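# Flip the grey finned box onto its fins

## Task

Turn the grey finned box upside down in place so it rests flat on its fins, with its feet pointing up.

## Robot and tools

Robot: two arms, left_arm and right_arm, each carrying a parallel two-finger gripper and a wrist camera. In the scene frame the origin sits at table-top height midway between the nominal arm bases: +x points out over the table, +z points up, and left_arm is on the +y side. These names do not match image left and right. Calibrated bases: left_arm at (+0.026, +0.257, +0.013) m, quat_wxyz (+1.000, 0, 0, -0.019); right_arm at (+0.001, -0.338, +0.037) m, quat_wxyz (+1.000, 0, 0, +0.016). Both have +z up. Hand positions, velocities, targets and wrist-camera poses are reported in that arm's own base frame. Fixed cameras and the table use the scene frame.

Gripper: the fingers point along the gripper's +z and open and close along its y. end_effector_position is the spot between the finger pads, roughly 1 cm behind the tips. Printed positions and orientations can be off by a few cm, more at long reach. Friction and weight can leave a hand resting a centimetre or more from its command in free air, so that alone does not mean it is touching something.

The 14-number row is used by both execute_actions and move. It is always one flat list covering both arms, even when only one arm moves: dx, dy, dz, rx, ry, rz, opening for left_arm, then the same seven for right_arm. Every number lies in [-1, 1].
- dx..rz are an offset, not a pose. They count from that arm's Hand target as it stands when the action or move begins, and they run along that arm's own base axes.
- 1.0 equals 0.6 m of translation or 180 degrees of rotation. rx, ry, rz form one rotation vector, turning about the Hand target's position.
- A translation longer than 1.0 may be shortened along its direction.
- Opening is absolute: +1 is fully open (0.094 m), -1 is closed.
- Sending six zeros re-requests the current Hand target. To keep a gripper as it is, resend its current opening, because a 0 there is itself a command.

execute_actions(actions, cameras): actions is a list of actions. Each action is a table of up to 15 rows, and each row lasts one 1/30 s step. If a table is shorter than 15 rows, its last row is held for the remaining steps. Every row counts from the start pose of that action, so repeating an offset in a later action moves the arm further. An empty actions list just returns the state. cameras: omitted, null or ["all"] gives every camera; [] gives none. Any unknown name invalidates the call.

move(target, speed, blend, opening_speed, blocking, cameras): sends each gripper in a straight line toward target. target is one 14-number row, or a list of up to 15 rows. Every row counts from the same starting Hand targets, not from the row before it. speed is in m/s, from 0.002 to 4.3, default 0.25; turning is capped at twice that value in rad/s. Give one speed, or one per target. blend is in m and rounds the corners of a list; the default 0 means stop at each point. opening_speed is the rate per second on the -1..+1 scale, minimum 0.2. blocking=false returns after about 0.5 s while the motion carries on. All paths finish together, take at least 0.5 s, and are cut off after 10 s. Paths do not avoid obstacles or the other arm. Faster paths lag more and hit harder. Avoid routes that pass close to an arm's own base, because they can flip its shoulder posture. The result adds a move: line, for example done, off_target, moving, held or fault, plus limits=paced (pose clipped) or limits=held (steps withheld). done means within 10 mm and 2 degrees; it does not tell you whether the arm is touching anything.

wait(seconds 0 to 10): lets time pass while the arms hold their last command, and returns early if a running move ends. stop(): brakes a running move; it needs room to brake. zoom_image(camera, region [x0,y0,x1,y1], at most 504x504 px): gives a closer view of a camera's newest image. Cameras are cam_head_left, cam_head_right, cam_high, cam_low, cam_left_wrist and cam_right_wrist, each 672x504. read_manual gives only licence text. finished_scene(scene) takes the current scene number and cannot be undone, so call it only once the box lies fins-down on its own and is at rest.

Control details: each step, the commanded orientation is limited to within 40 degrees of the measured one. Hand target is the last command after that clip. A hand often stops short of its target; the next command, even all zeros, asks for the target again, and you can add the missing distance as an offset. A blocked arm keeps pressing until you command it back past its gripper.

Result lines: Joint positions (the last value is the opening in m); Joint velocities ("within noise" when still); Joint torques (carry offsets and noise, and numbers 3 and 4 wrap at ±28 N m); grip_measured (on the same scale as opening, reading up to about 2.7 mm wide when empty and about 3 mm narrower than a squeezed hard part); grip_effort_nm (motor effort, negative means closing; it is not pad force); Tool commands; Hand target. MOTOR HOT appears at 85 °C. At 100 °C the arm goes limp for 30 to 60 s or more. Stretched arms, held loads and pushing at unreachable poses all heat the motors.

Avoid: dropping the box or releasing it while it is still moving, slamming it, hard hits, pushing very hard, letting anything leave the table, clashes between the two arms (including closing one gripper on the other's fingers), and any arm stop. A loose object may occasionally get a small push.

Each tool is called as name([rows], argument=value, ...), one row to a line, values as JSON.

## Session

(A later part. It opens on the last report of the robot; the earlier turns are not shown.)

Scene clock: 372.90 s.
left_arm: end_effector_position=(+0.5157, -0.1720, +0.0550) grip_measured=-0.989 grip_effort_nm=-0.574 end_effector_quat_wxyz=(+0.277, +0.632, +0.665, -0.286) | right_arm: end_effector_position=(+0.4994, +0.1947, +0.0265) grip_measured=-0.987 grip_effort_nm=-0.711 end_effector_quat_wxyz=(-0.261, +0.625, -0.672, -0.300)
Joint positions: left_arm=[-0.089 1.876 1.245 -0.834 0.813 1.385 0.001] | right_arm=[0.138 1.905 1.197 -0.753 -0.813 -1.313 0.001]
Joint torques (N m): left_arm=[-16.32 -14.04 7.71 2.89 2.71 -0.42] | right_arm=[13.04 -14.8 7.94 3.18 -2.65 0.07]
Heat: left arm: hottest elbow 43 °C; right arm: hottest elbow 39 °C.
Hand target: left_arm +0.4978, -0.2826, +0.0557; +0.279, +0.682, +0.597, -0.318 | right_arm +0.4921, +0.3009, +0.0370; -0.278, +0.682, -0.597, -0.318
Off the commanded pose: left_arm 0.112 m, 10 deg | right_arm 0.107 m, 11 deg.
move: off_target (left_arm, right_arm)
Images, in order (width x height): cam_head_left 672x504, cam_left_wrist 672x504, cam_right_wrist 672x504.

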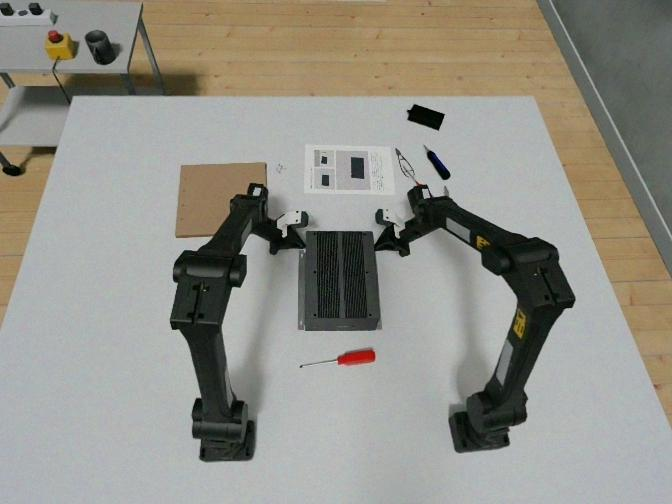

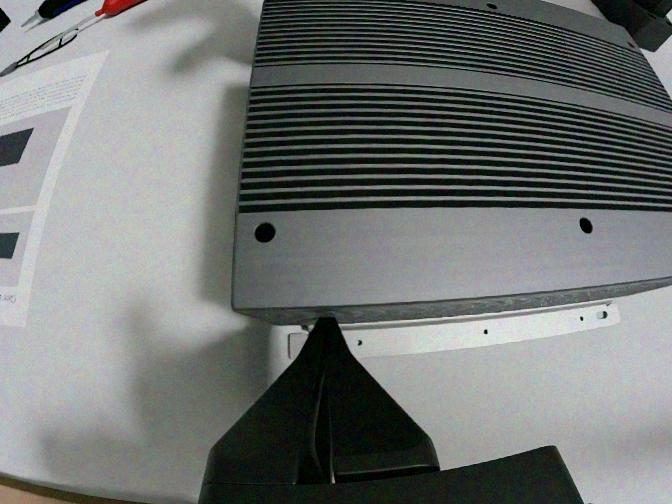

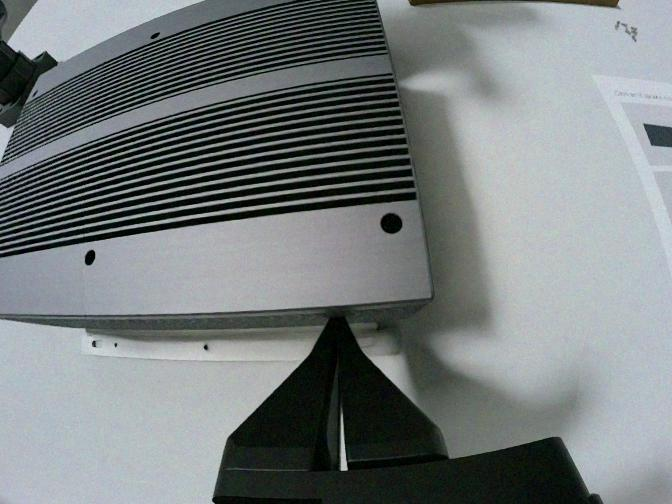

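move(target=[-0.01,-0.025,0.1,0,0,0,-1,0.0,0.025,0.1,0,0,0,-1], speed=0.05, cameras=["cam_left_wrist","cam_right_wrist","cam_low"])

Scene clock: 380.30 s.
left_arm: end_effector_position=(+0.5093, -0.1730, +0.0569) grip_measured=-0.989 grip_effort_nm=-0.569 end_effector_quat_wxyz=(+0.254, +0.625, +0.683, -0.280) | right_arm: end_effector_position=(+0.4932, +0.1952, +0.0286) grip_measured=-0.987 grip_effort_nm=-0.706 end_effector_quat_wxyz=(+0.234, -0.618, +0.691, +0.293)
Joint positions: left_arm=[-0.102 1.858 1.241 -0.859 0.77 1.342 0.001] | right_arm=[0.151 1.888 1.198 -0.79 -0.765 -1.273 0.001]
Joint torques (N m): left_arm=[-17.38 -19.31 10.81 -0.01 4.39 -0.37] | right_arm=[14.8 -19.96 11.51 0.77 -4.68 -0.02]
Heat: left arm: hottest elbow 43 °C; right arm: hottest elbow 40 °C.
Hand target: left_arm +0.4919, -0.2976, +0.1157; +0.279, +0.682, +0.597, -0.318 | right_arm +0.4920, +0.3161, +0.0969; +0.278, -0.682, +0.597, +0.318
Off the commanded pose: left_arm 0.139 m, 13 deg | right_arm 0.139 m, 14 deg.
move: off_target (left_arm, right_arm)
Images, in order (width x height): cam_low 672x504, cam_left_wrist 672x504, cam_right_wrist 672x504.

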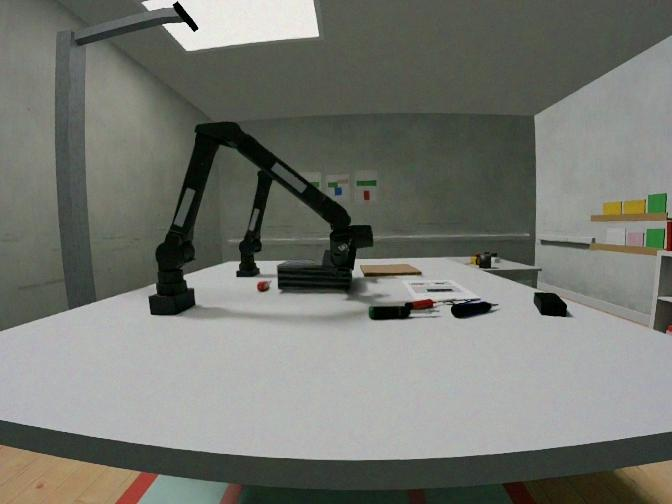

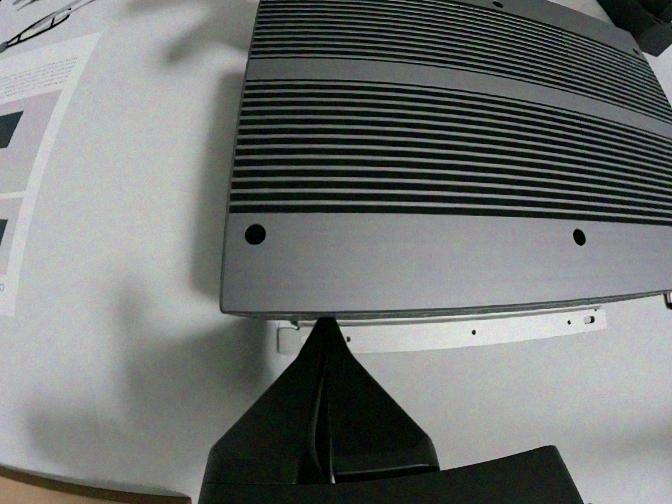

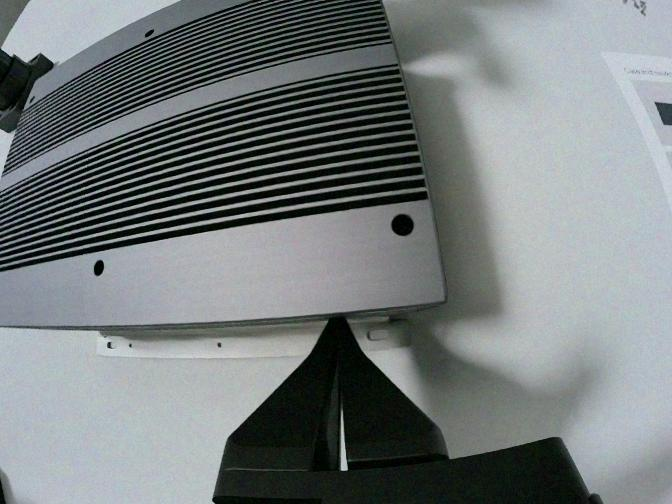

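move(target=[0.0,-0.03,0.07,0,0,0,-1,0.0,0.03,0.07,0,0,0,-1], speed=0.05, cameras=["cam_left_wrist","cam_right_wrist","cam_low"])

Scene clock: 389.23 s.
left_arm: end_effector_position=(+0.4953, -0.1763, +0.0787) grip_measured=-0.989 grip_effort_nm=-0.569 end_effector_quat_wxyz=(+0.229, +0.615, +0.697, -0.289) | right_arm: end_effector_position=(+0.4772, +0.1939, +0.0505) grip_measured=-0.987 grip_effort_nm=-0.711 end_effector_quat_wxyz=(+0.205, -0.607, +0.706, +0.302)
Joint positions: left_arm=[-0.115 1.811 1.247 -0.948 0.754 1.306 0.001] | right_arm=[0.158 1.836 1.198 -0.89 -0.747 -1.246 0.001]
Joint torques (N m): left_arm=[-18.84 -19.96 13.57 0.68 5.12 -0.35] | right_arm=[16.38 -21.42 14.04 1.33 -5.55 0.05]
Heat: left arm: hottest wrist yaw 51 °C; right arm: hottest wrist yaw 47 °C.
Hand target: left_arm +0.4918, -0.3157, +0.1577; +0.279, +0.682, +0.597, -0.318 | right_arm +0.4920, +0.3341, +0.1390; +0.278, -0.682, +0.597, +0.318
Off the commanded pose: left_arm 0.160 m, 15 deg | right_arm 0.166 m, 17 deg.
move: off_target (left_arm, right_arm)
Images, in order (width x height): cam_low 672x504, cam_left_wrist 672x504, cam_right_wrist 672x504.

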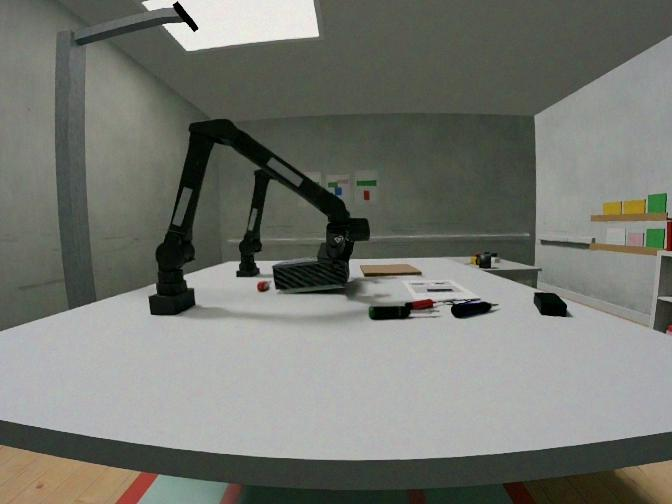

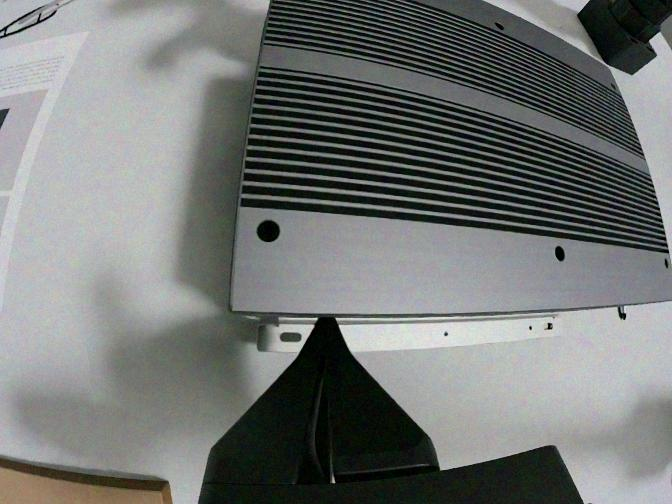

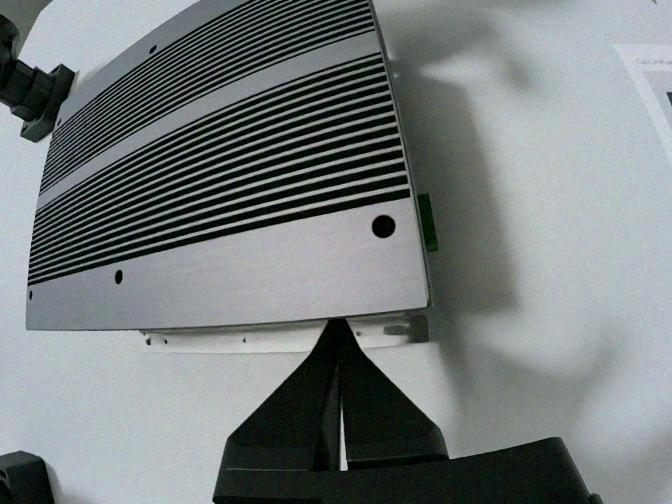

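move(target=[0.0,-0.0,0.07,0,0,0,-1,0.0,0.0,0.07,0,0,0,-1], speed=0.05, cameras=["cam_left_wrist","cam_right_wrist","cam_low"])

Scene clock: 397.33 s.
left_arm: end_effector_position=(+0.4852, -0.1786, +0.1103) grip_measured=-0.989 grip_effort_nm=-0.569 end_effector_quat_wxyz=(+0.212, +0.613, +0.700, -0.299) | right_arm: end_effector_position=(+0.4644, +0.1923, +0.0818) grip_measured=-0.987 grip_effort_nm=-0.696 end_effector_quat_wxyz=(+0.188, -0.604, +0.710, +0.310)
Joint positions: left_arm=[-0.123 1.766 1.279 -1.064 0.75 1.309 0.001] | right_arm=[0.16 1.779 1.214 -1.007 -0.742 -1.25 0.001]
Joint torques (N m): left_arm=[-18.2 -19.66 15.68 0.98 5.38 -0.36] | right_arm=[15.74 -20.84 16.59 1.76 -5.91 0.04]
Heat: left arm: hottest wrist yaw 65 °C; right arm: hottest wrist yaw 61 °C.
Hand target: left_arm +0.4920, -0.3155, +0.1995; +0.279, +0.682, +0.597, -0.318 | right_arm +0.4920, +0.3341, +0.1809; +0.278, -0.682, +0.597, +0.318
Off the commanded pose: left_arm 0.164 m, 16 deg | right_arm 0.175 m, 19 deg.
move: off_target (left_arm, right_arm)
Images, in order (width x height): cam_low 672x504, cam_left_wrist 672x504, cam_right_wrist 672x504.

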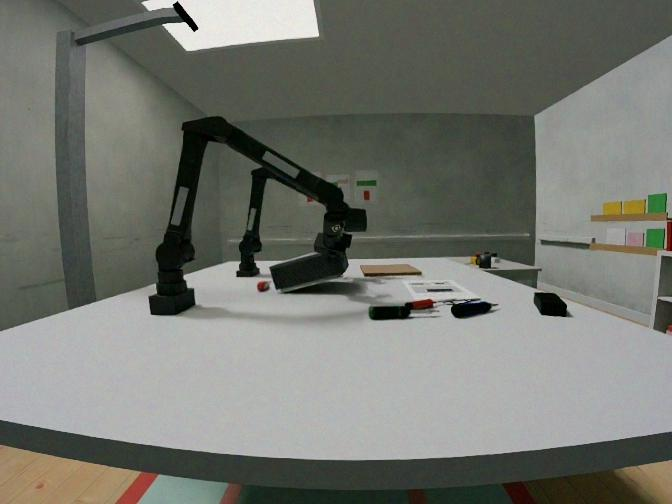

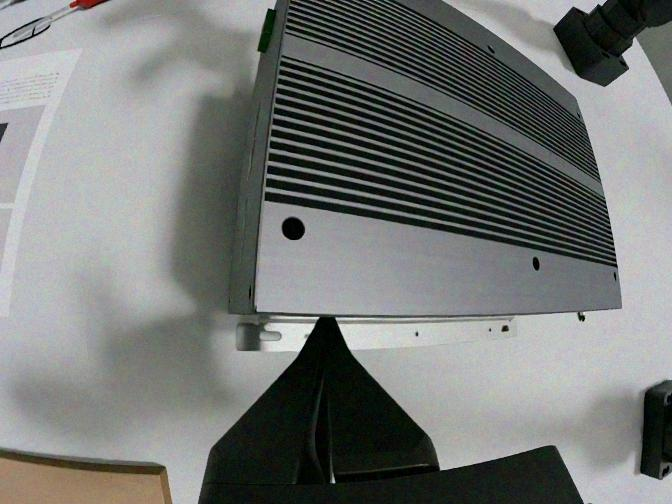

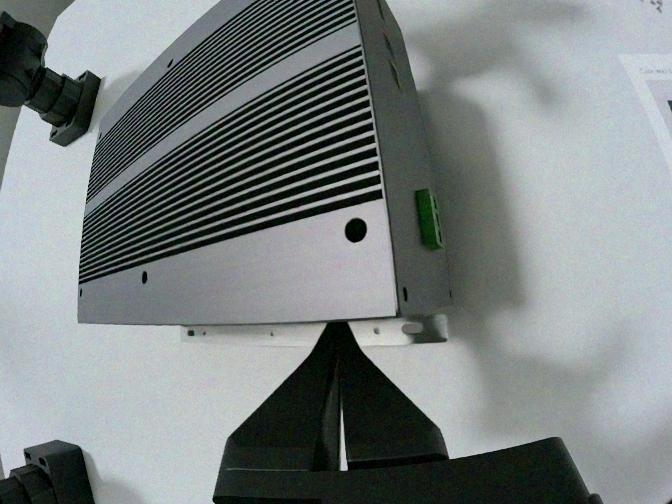

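move([
  [-0.05,0,0.12,0,0,0,-1,-0.05,0,0.12,0,0,0,-1],
  [-0.17,0.0,0.2,0,0,0,-1,-0.17,0.0,0.2,0,0,0,-1],
], speed=0.08, blend=0.02, cameras=["cam_left_wrist","cam_right_wrist","cam_low"])

Scene clock: 407.53 s.
left_arm: end_effector_position=(+0.4418, -0.1655, +0.2298) grip_measured=-0.989 grip_effort_nm=-0.564 end_effector_quat_wxyz=(+0.216, +0.619, +0.715, -0.242) | right_arm: end_effector_position=(+0.3752, +0.2209, +0.2244) grip_measured=-0.987 grip_effort_nm=-0.706 end_effector_quat_wxyz=(+0.172, -0.617, +0.705, +0.304)
Joint positions: left_arm=[-0.134 1.496 1.3 -1.261 0.653 1.255 0.001] | right_arm=[0.272 1.432 1.202 -1.281 -0.712 -1.142 0.001]
Joint torques (N m): left_arm=[-20.48 -18.49 12.49 -0.28 7.7 -0.29] | right_arm=[13.16 -13.8 16.2 4.7 -6.05 -0.02]
Heat: left arm: hottest wrist yaw 86 °C; right arm: hottest wrist yaw 78 °C. Fold the left arm in close to its base, or ease its load, before you think long.
Hand target: left_arm +0.3899, -0.3156, +0.3196; +0.279, +0.682, +0.597, -0.318 | right_arm +0.3900, +0.3340, +0.3009; +0.278, -0.682, +0.597, +0.318
Off the commanded pose: left_arm 0.182 m, 19 deg | right_arm 0.137 m, 19 deg.
MOTOR HOT: joint 5 (wrist yaw) of the left arm reports 86 °C; the controller stops that arm at 100 °C. To cool a motor, set the load down, stop pushing, or move to a pose that needs little force.
move: off_target (left_arm, right_arm)
Images, in order (width x height): cam_low 672x504, cam_left_wrist 672x504, cam_right_wrist 672x504.

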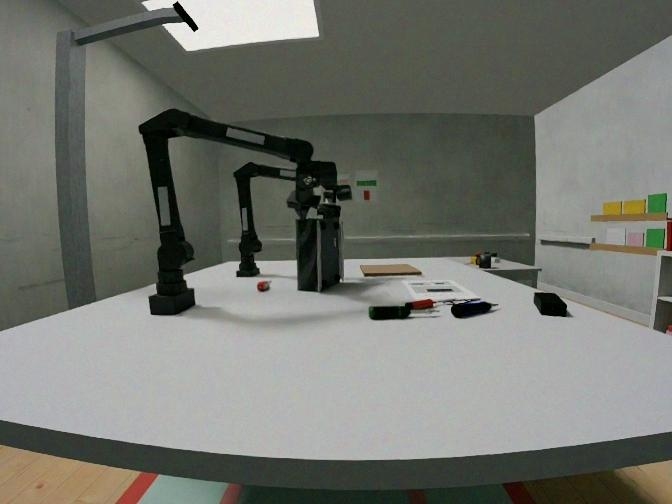

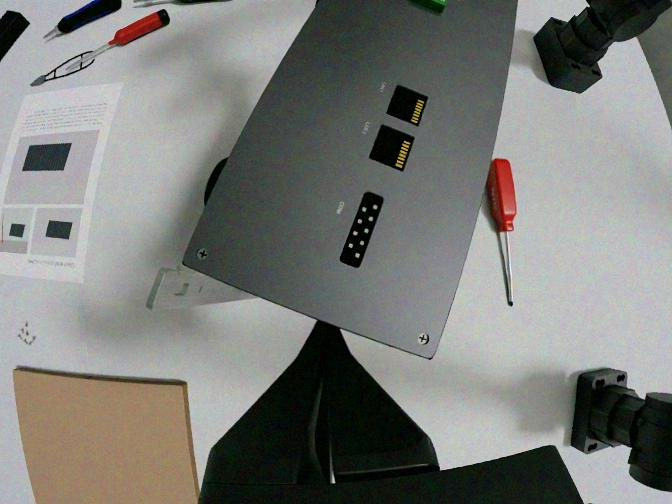

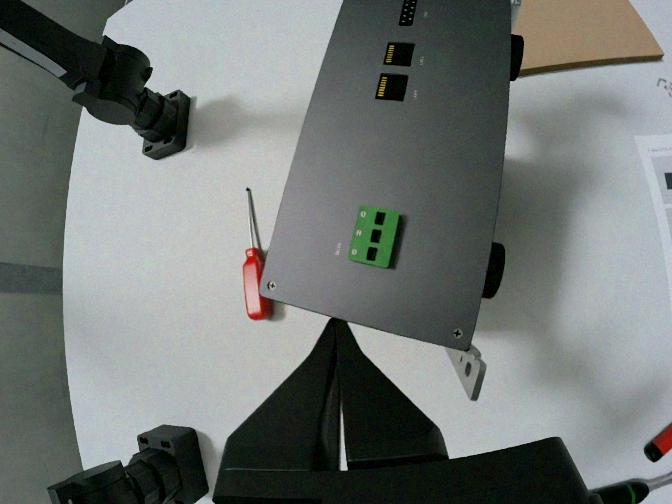

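move([
  [0.07,0.20,-0.15,0,0,0,-1,-0.02,-0.15,-0.12,0,0,0,-1],
  [0.06,0.32,-0.15,0,0,0,-1,-0.02,-0.27,-0.12,0,0,0,-1],
], speed=0.12)

Scene clock: 454.27 s.
left_arm: end_effector_position=(+0.3326, -0.0916, -0.0053) grip_measured=-0.557 grip_effort_nm=0.022 end_effector_quat_wxyz=(+0.247, +0.583, +0.614, -0.471) | right_arm: end_effector_position=(+0.3539, +0.3123, +0.2879) grip_measured=-0.987 grip_effort_nm=-0.711 end_effector_quat_wxyz=(-0.253, +0.684, -0.594, -0.338)
Joint positions: left_arm=[0.153 1.97 0.938 -1.251 0.96 2.054 0.021] | right_arm=[0.449 1.401 1.281 -1.181 -0.84 -1.14 0.001]
Joint torques (N m): left_arm=[-0.79 0.85 0.29 0.34 0.06 -0.19] | right_arm=[-1.9 -10.87 10.48 1.25 -0.59 0.02]
Heat: left arm: hottest wrist yaw 48 °C; right arm: hottest elbow 46 °C.
Hand target: left_arm +0.3326, -0.0916, -0.0053; +0.247, +0.583, +0.614, -0.471 (not the last commanded pose) | right_arm +0.3657, +0.3112, +0.3031; -0.273, +0.684, -0.591, -0.329 (not the last commanded pose)
Tool commands: left_gripper/opening=-0.556902 right_gripper/opening=-1.0
Off the commanded pose: right_arm 0.154 m, 4 deg.
OVER-TEMPERATURE FAULT: MOTORS OFF. Before this call, joint 5 (wrist yaw) of the left arm reached 100 °C. The left arm is limp: it may fall or be pushed, and its gripper may let go. The left arm ran none of this call's commands. In this call the stop used 85 of the actions that the scene allows. The stop still runs: until a result tells its end, the left arm, its gripper or tool too, takes no command.
move: fault (left_arm), off_target (right_arm; braked at the fault stop of left_arm); path passed 0 of 2 targets

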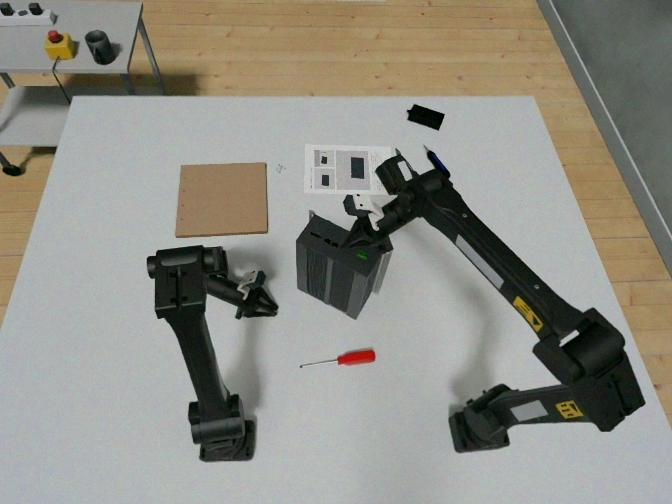

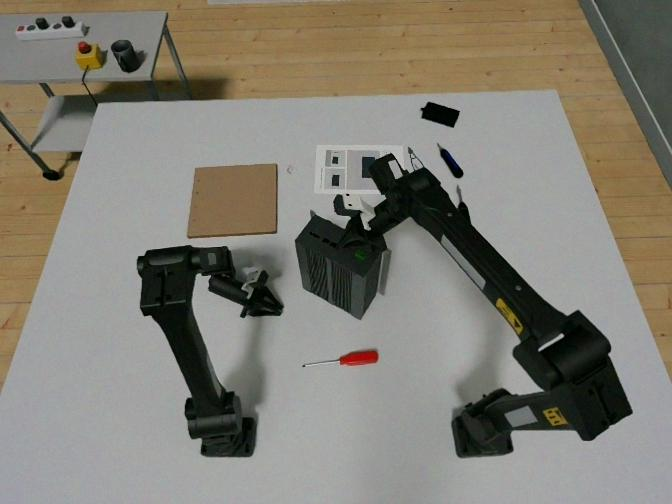

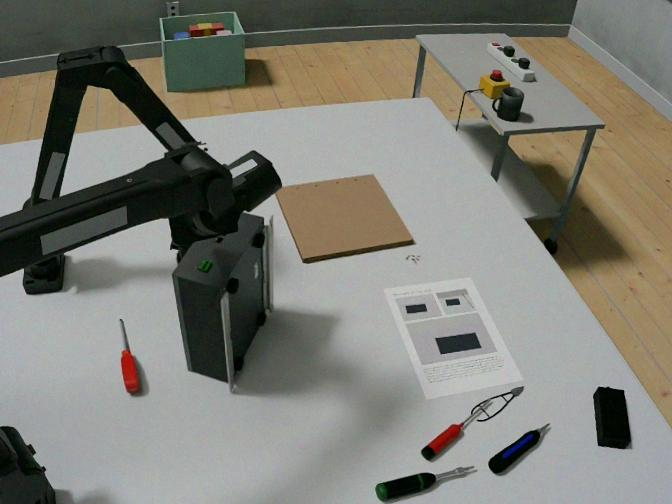

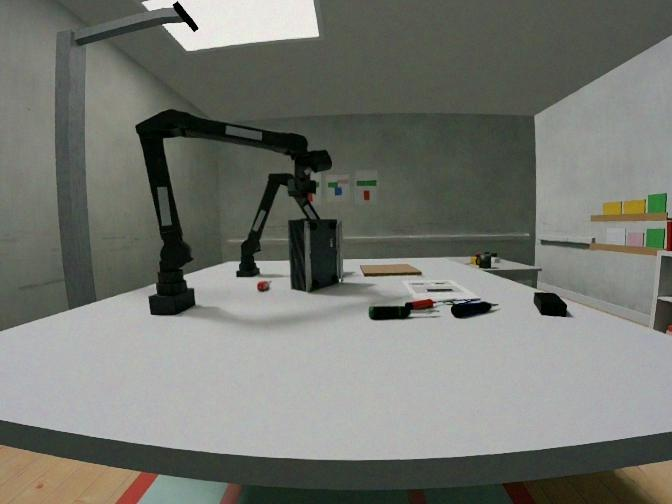

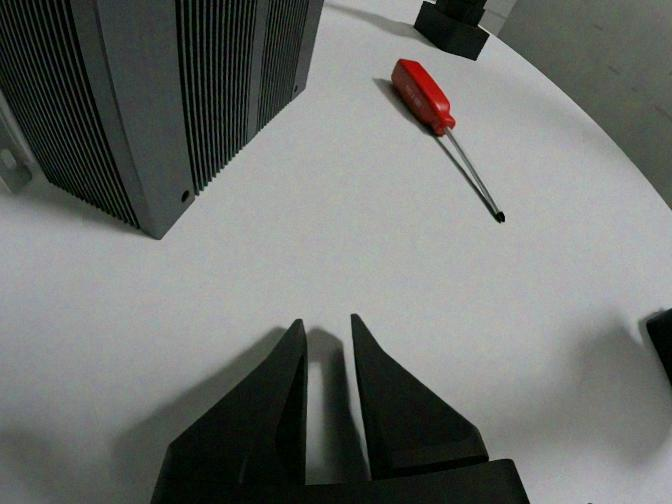

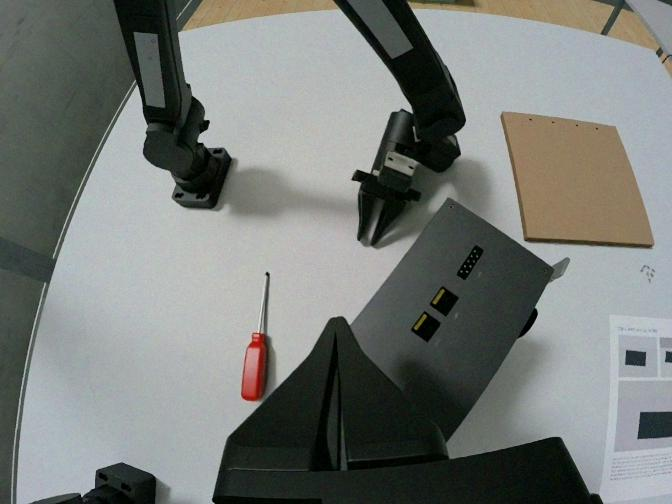

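zoom_image(camera="cam_high", region=[160, 180, 300, 400])

zoom_image(camera="cam_head_left", region=[260, 180, 430, 340])

zoom_image(camera="cam_right_wrist", region=[220, 150, 600, 504])

Scaled by 2.291.

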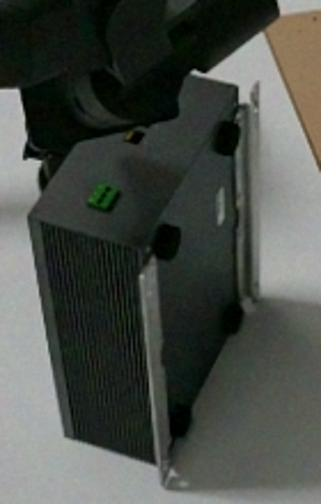

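Scaled by 2.965.

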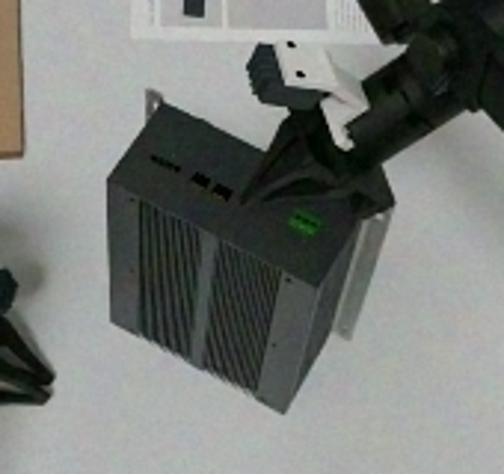

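Scaled by 1.326 from the camera's 672x504 image, which has a finer 960x720 frame.

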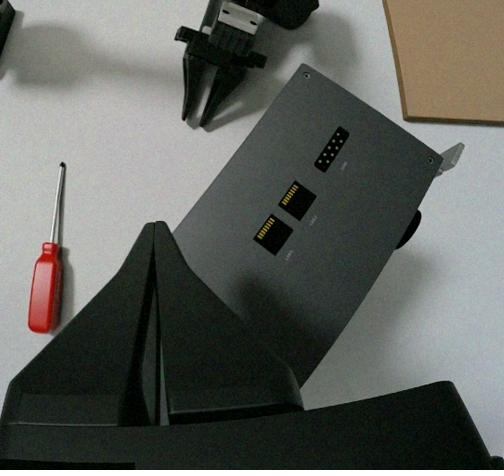

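move(target=[0,0,0,0,0,0,-0.557,0,-0.1,0.1,0,0,0,-1], cameras=["cam_right_wrist"])

move(target=[0,0,0,0,0,0,-0.557,0,-0.3,0.05,0,0,0,-1], cameras=["cam_right_wrist"])

wait(seconds=10, cameras=[])

Scene clock: 513.33 s.
left_arm: end_effector_position=(+0.3349, -0.0913, -0.0028) grip_measured=-0.557 grip_effort_nm=0.022 end_effector_quat_wxyz=(+0.250, +0.585, +0.614, -0.468) | right_arm: end_effector_position=(+0.3535, +0.2524, +0.3467) grip_measured=-0.987 grip_effort_nm=-0.711 end_effector_quat_wxyz=(-0.256, +0.682, -0.596, -0.338)
Joint positions: left_arm=[0.153 1.963 0.941 -1.252 0.961 2.054 0.021] | right_arm=[0.314 1.358 1.397 -1.477 -0.869 -1.328 0.001]
Joint torques (N m): left_arm=[-0.73 -11.34 3.43 -0.57 0.48 -0.17] | right_arm=[-1.61 -8.35 11.75 0.39 -0.76 -0.12]
Heat: left arm: hottest wrist yaw 39 °C; right arm: hottest elbow 46 °C.
Hand target: left_arm +0.3324, -0.0916, -0.0053; +0.247, +0.583, +0.614, -0.471 | right_arm +0.3657, +0.2512, +0.3632; -0.273, +0.684, -0.591, -0.329
Tool commands: left_gripper/opening=-0.556902 right_gripper/opening=-1.0
Off the commanded pose: right_arm 0.021 m, 2 deg.
OVER-TEMPERATURE FAULT: MOTORS OFF. As an earlier result told, joint 5 (wrist yaw) of the left arm reached 100 °C; the stop lasted 54 seconds. The left arm ran none of this call's commands. In this call the stop used none of the actions that the scene allows. The left arm's motors are on again: the left arm and its gripper hold where the fault left them. Its gripper does not squeeze until you command it. The left arm accepts commands again.
move: fault (left_arm), off_target (right_arm)
Images, in order (width x height): cam_right_wrist 672x504.

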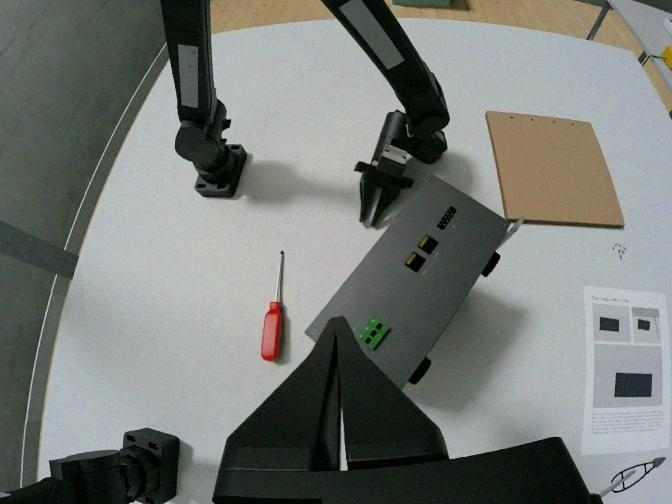

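not run: an earlier result of this reply reported a stop or a fault. Calls in your next reply go to the robot.

not run: an earlier result of this reply reported a stop or a fault. Calls in your next reply go to the robot.

move([
  [0,0.05,0.3,0,0,0,-0.55,-0.05,-0.25,0.0,0,0,0,-1],
  [0,0.05,0.7,0.308,-0.187,-0.152,1,-0.05,-0.3,0.0,0,0,0,-1],
], speed=0.2)

Scene clock: 561.60 s.
left_arm: end_effector_position=(+0.3327, -0.0586, +0.3933) grip_measured=+0.997 grip_effort_nm=0.154 end_effector_quat_wxyz=(+0.085, +0.843, +0.524, +0.091) | right_arm: end_effector_position=(+0.3385, +0.0768, +0.3586) grip_measured=-0.987 grip_effort_nm=-0.696 end_effector_quat_wxyz=(-0.335, +0.654, -0.634, -0.240)
Joint positions: left_arm=[-0.17 1.121 1.47 -1.671 0.006 1.858 0.094] | right_arm=[-0.156 1.19 1.292 -1.681 -0.849 -1.762 0.001]
Joint torques (N m): left_arm=[-1.67 -5.6 11.81 0.72 0.02 -0.07] | right_arm=[-1.85 -7.18 7.9 0.05 -0.49 -0.14]
Heat: left arm: hottest elbow 37 °C; right arm: hottest elbow 51 °C.
Hand target: left_arm +0.3324, -0.0616, +0.4147; +0.001, +0.856, +0.517, -0.001 | right_arm +0.3357, +0.0712, +0.3632; -0.273, +0.684, -0.591, -0.329
Off the commanded pose: left_arm 0.022 m, 14 deg | right_arm 0.008 m, 14 deg.
joint sent to its limit (left arm) — joint 4 (wrist pitch), lower limit. The joint targets are off in orientation, not in position.
joint sent to its limit (right arm) — joint 4 (wrist pitch), lower limit. The joint targets are off in orientation, not in position.
move: off_target (left_arm, right_arm); target 2's new opening was sent with left_arm's hand 0.022 m and 14 deg from that target

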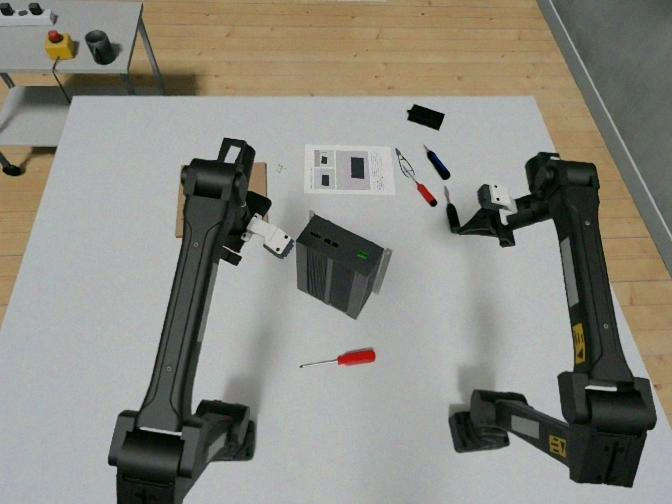

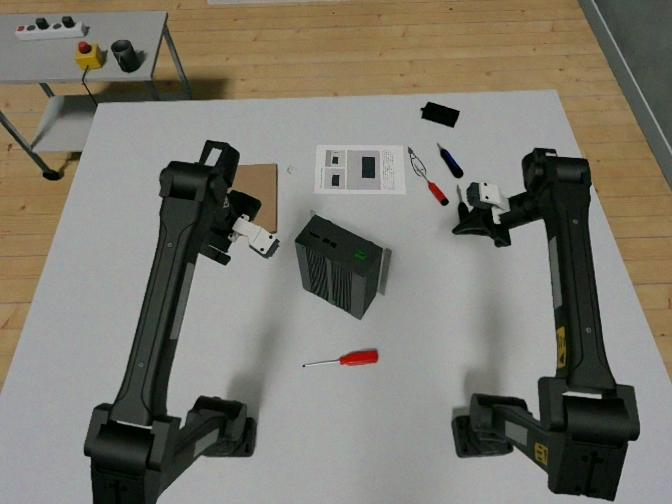

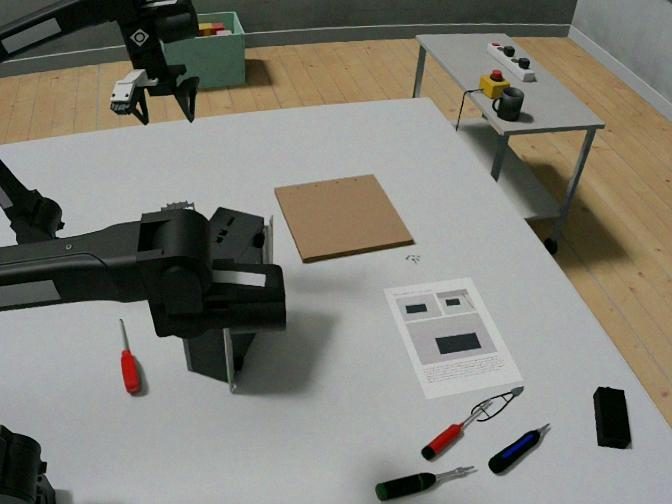

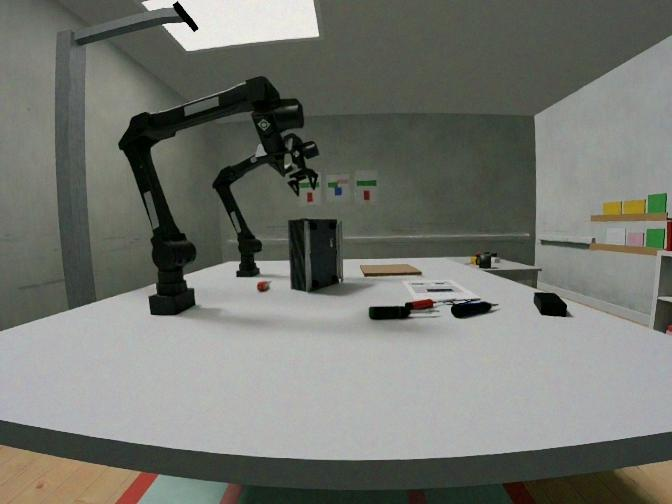

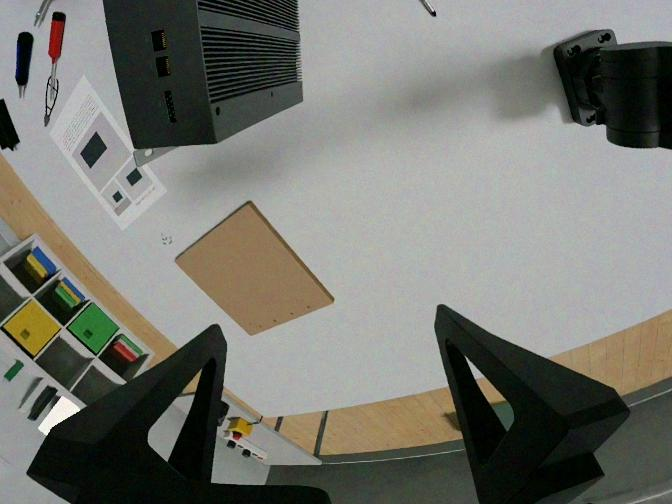

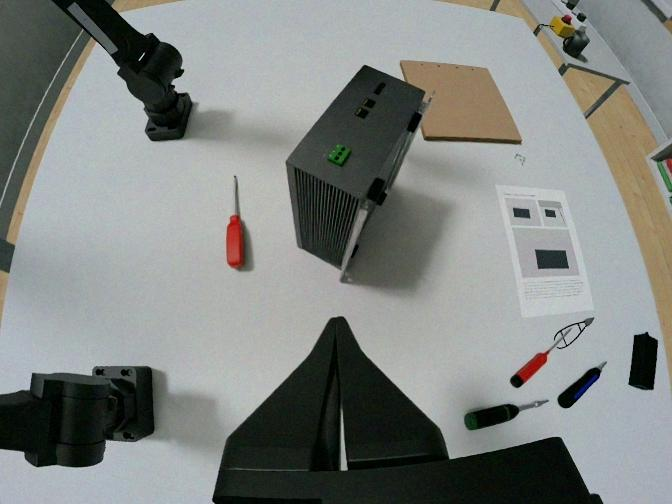

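move(target=[0.081,-0.312,-0.1,0,0,0,1,0,0,0,0,0,0,-1], speed=0.15)

zoom_image(camera="cam_right_wrist", region=[220, 0, 520, 300])

zoom_image(camera="cam_head_left", region=[230, 150, 430, 340])

Scene clock: 574.50 s.
left_arm: end_effector_position=(+0.3744, -0.2411, +0.3444) grip_measured=+0.997 grip_effort_nm=0.159 end_effector_quat_wxyz=(+0.043, +0.857, +0.513, +0.022) | right_arm: end_effector_position=(+0.3385, +0.0768, +0.3586) grip_measured=-0.987 grip_effort_nm=-0.691 end_effector_quat_wxyz=(-0.335, +0.654, -0.634, -0.240)
Joint positions: left_arm=[-0.572 1.459 1.656 -1.671 -0.002 1.491 0.094] | right_arm=[-0.156 1.19 1.292 -1.681 -0.849 -1.762 0.001]
Joint torques (N m): left_arm=[-1.32 -9.23 12.03 0.47 0.27 -0.33] | right_arm=[-2.2 -7.65 7.83 0.1 -0.49 -0.11]
Heat: left arm: hottest elbow 41 °C; right arm: hottest elbow 49 °C.
Hand target: left_arm +0.3810, -0.2488, +0.3547; +0.001, +0.856, +0.517, -0.001 | right_arm +0.3357, +0.0712, +0.3632; -0.273, +0.684, -0.591, -0.329
Off the commanded pose: left_arm 0.014 m, 6 deg | right_arm 0.008 m, 14 deg.
joint sent to its limit (left arm) — joint 4 (wrist pitch), lower limit. The joint targets are off in orientation, not in position.
joint sent to its limit (right arm) — joint 4 (wrist pitch), lower limit. The joint targets are off in orientation, not in position.
move: off_target (left_arm, right_arm)

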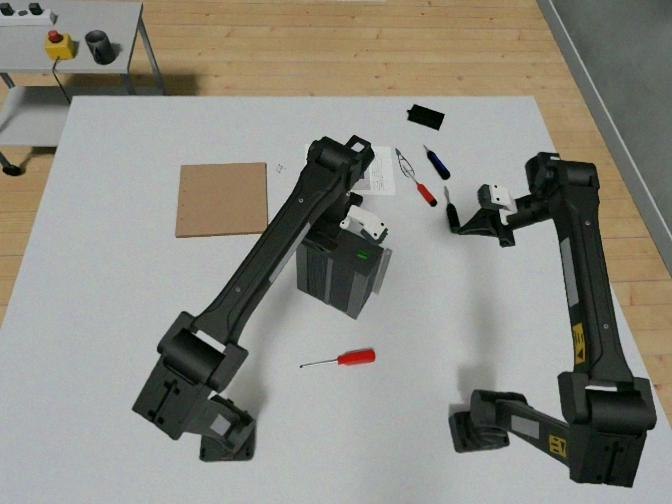

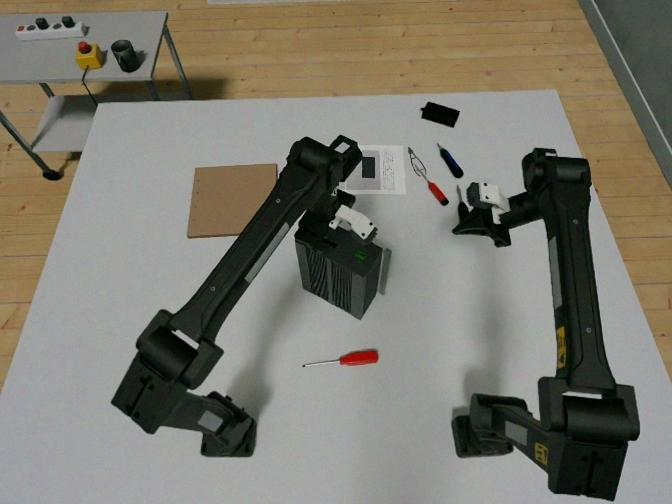

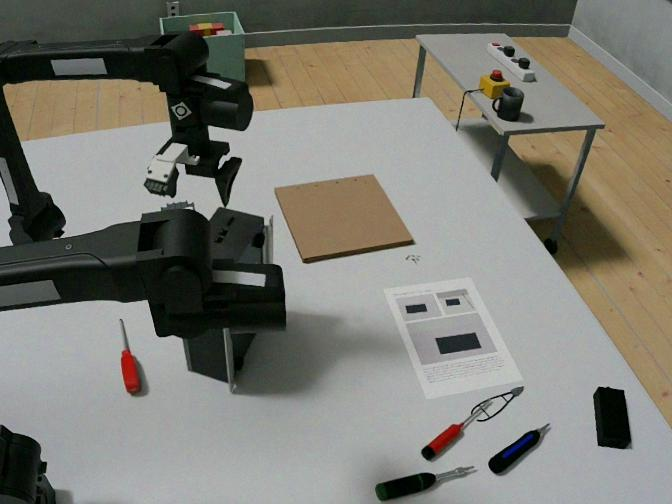

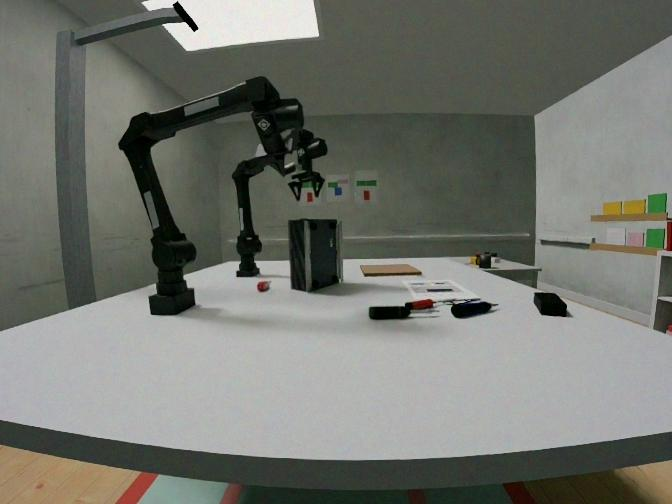

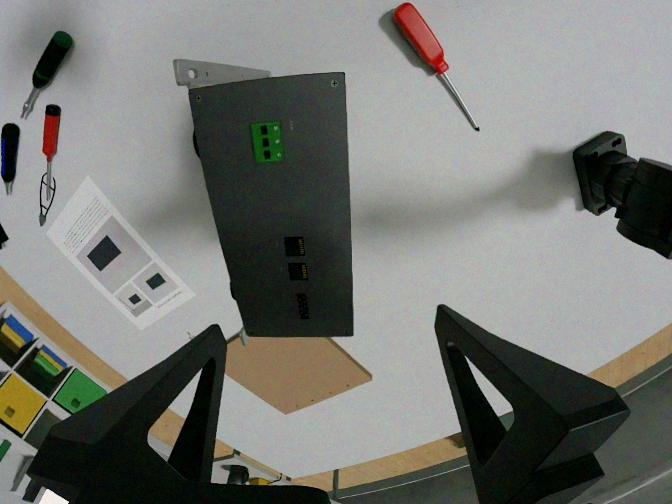

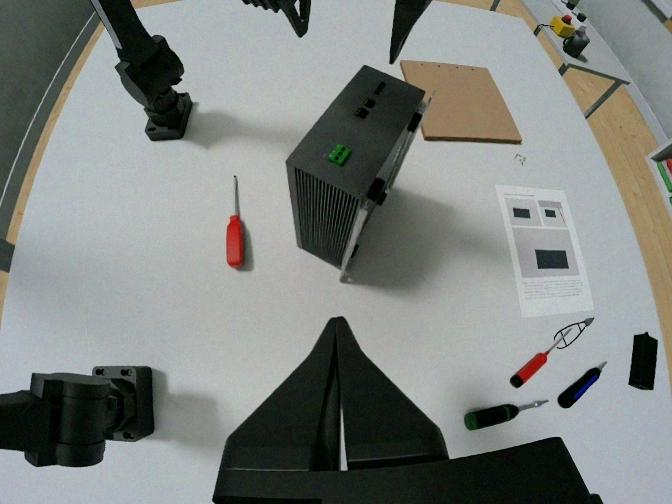

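Scaled by 1.680 from the camera's 672x504 image, which has a finer 960x720 frame.

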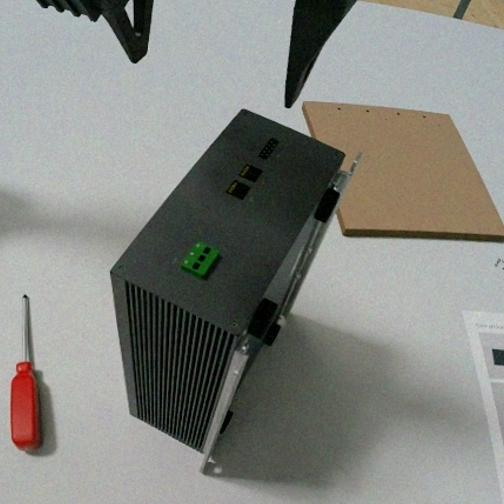

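Scaled by 2.520.

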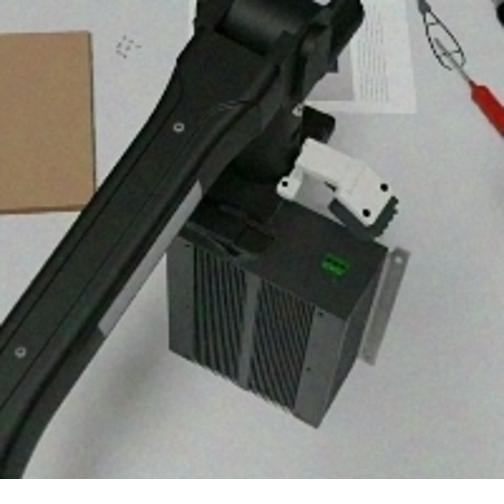

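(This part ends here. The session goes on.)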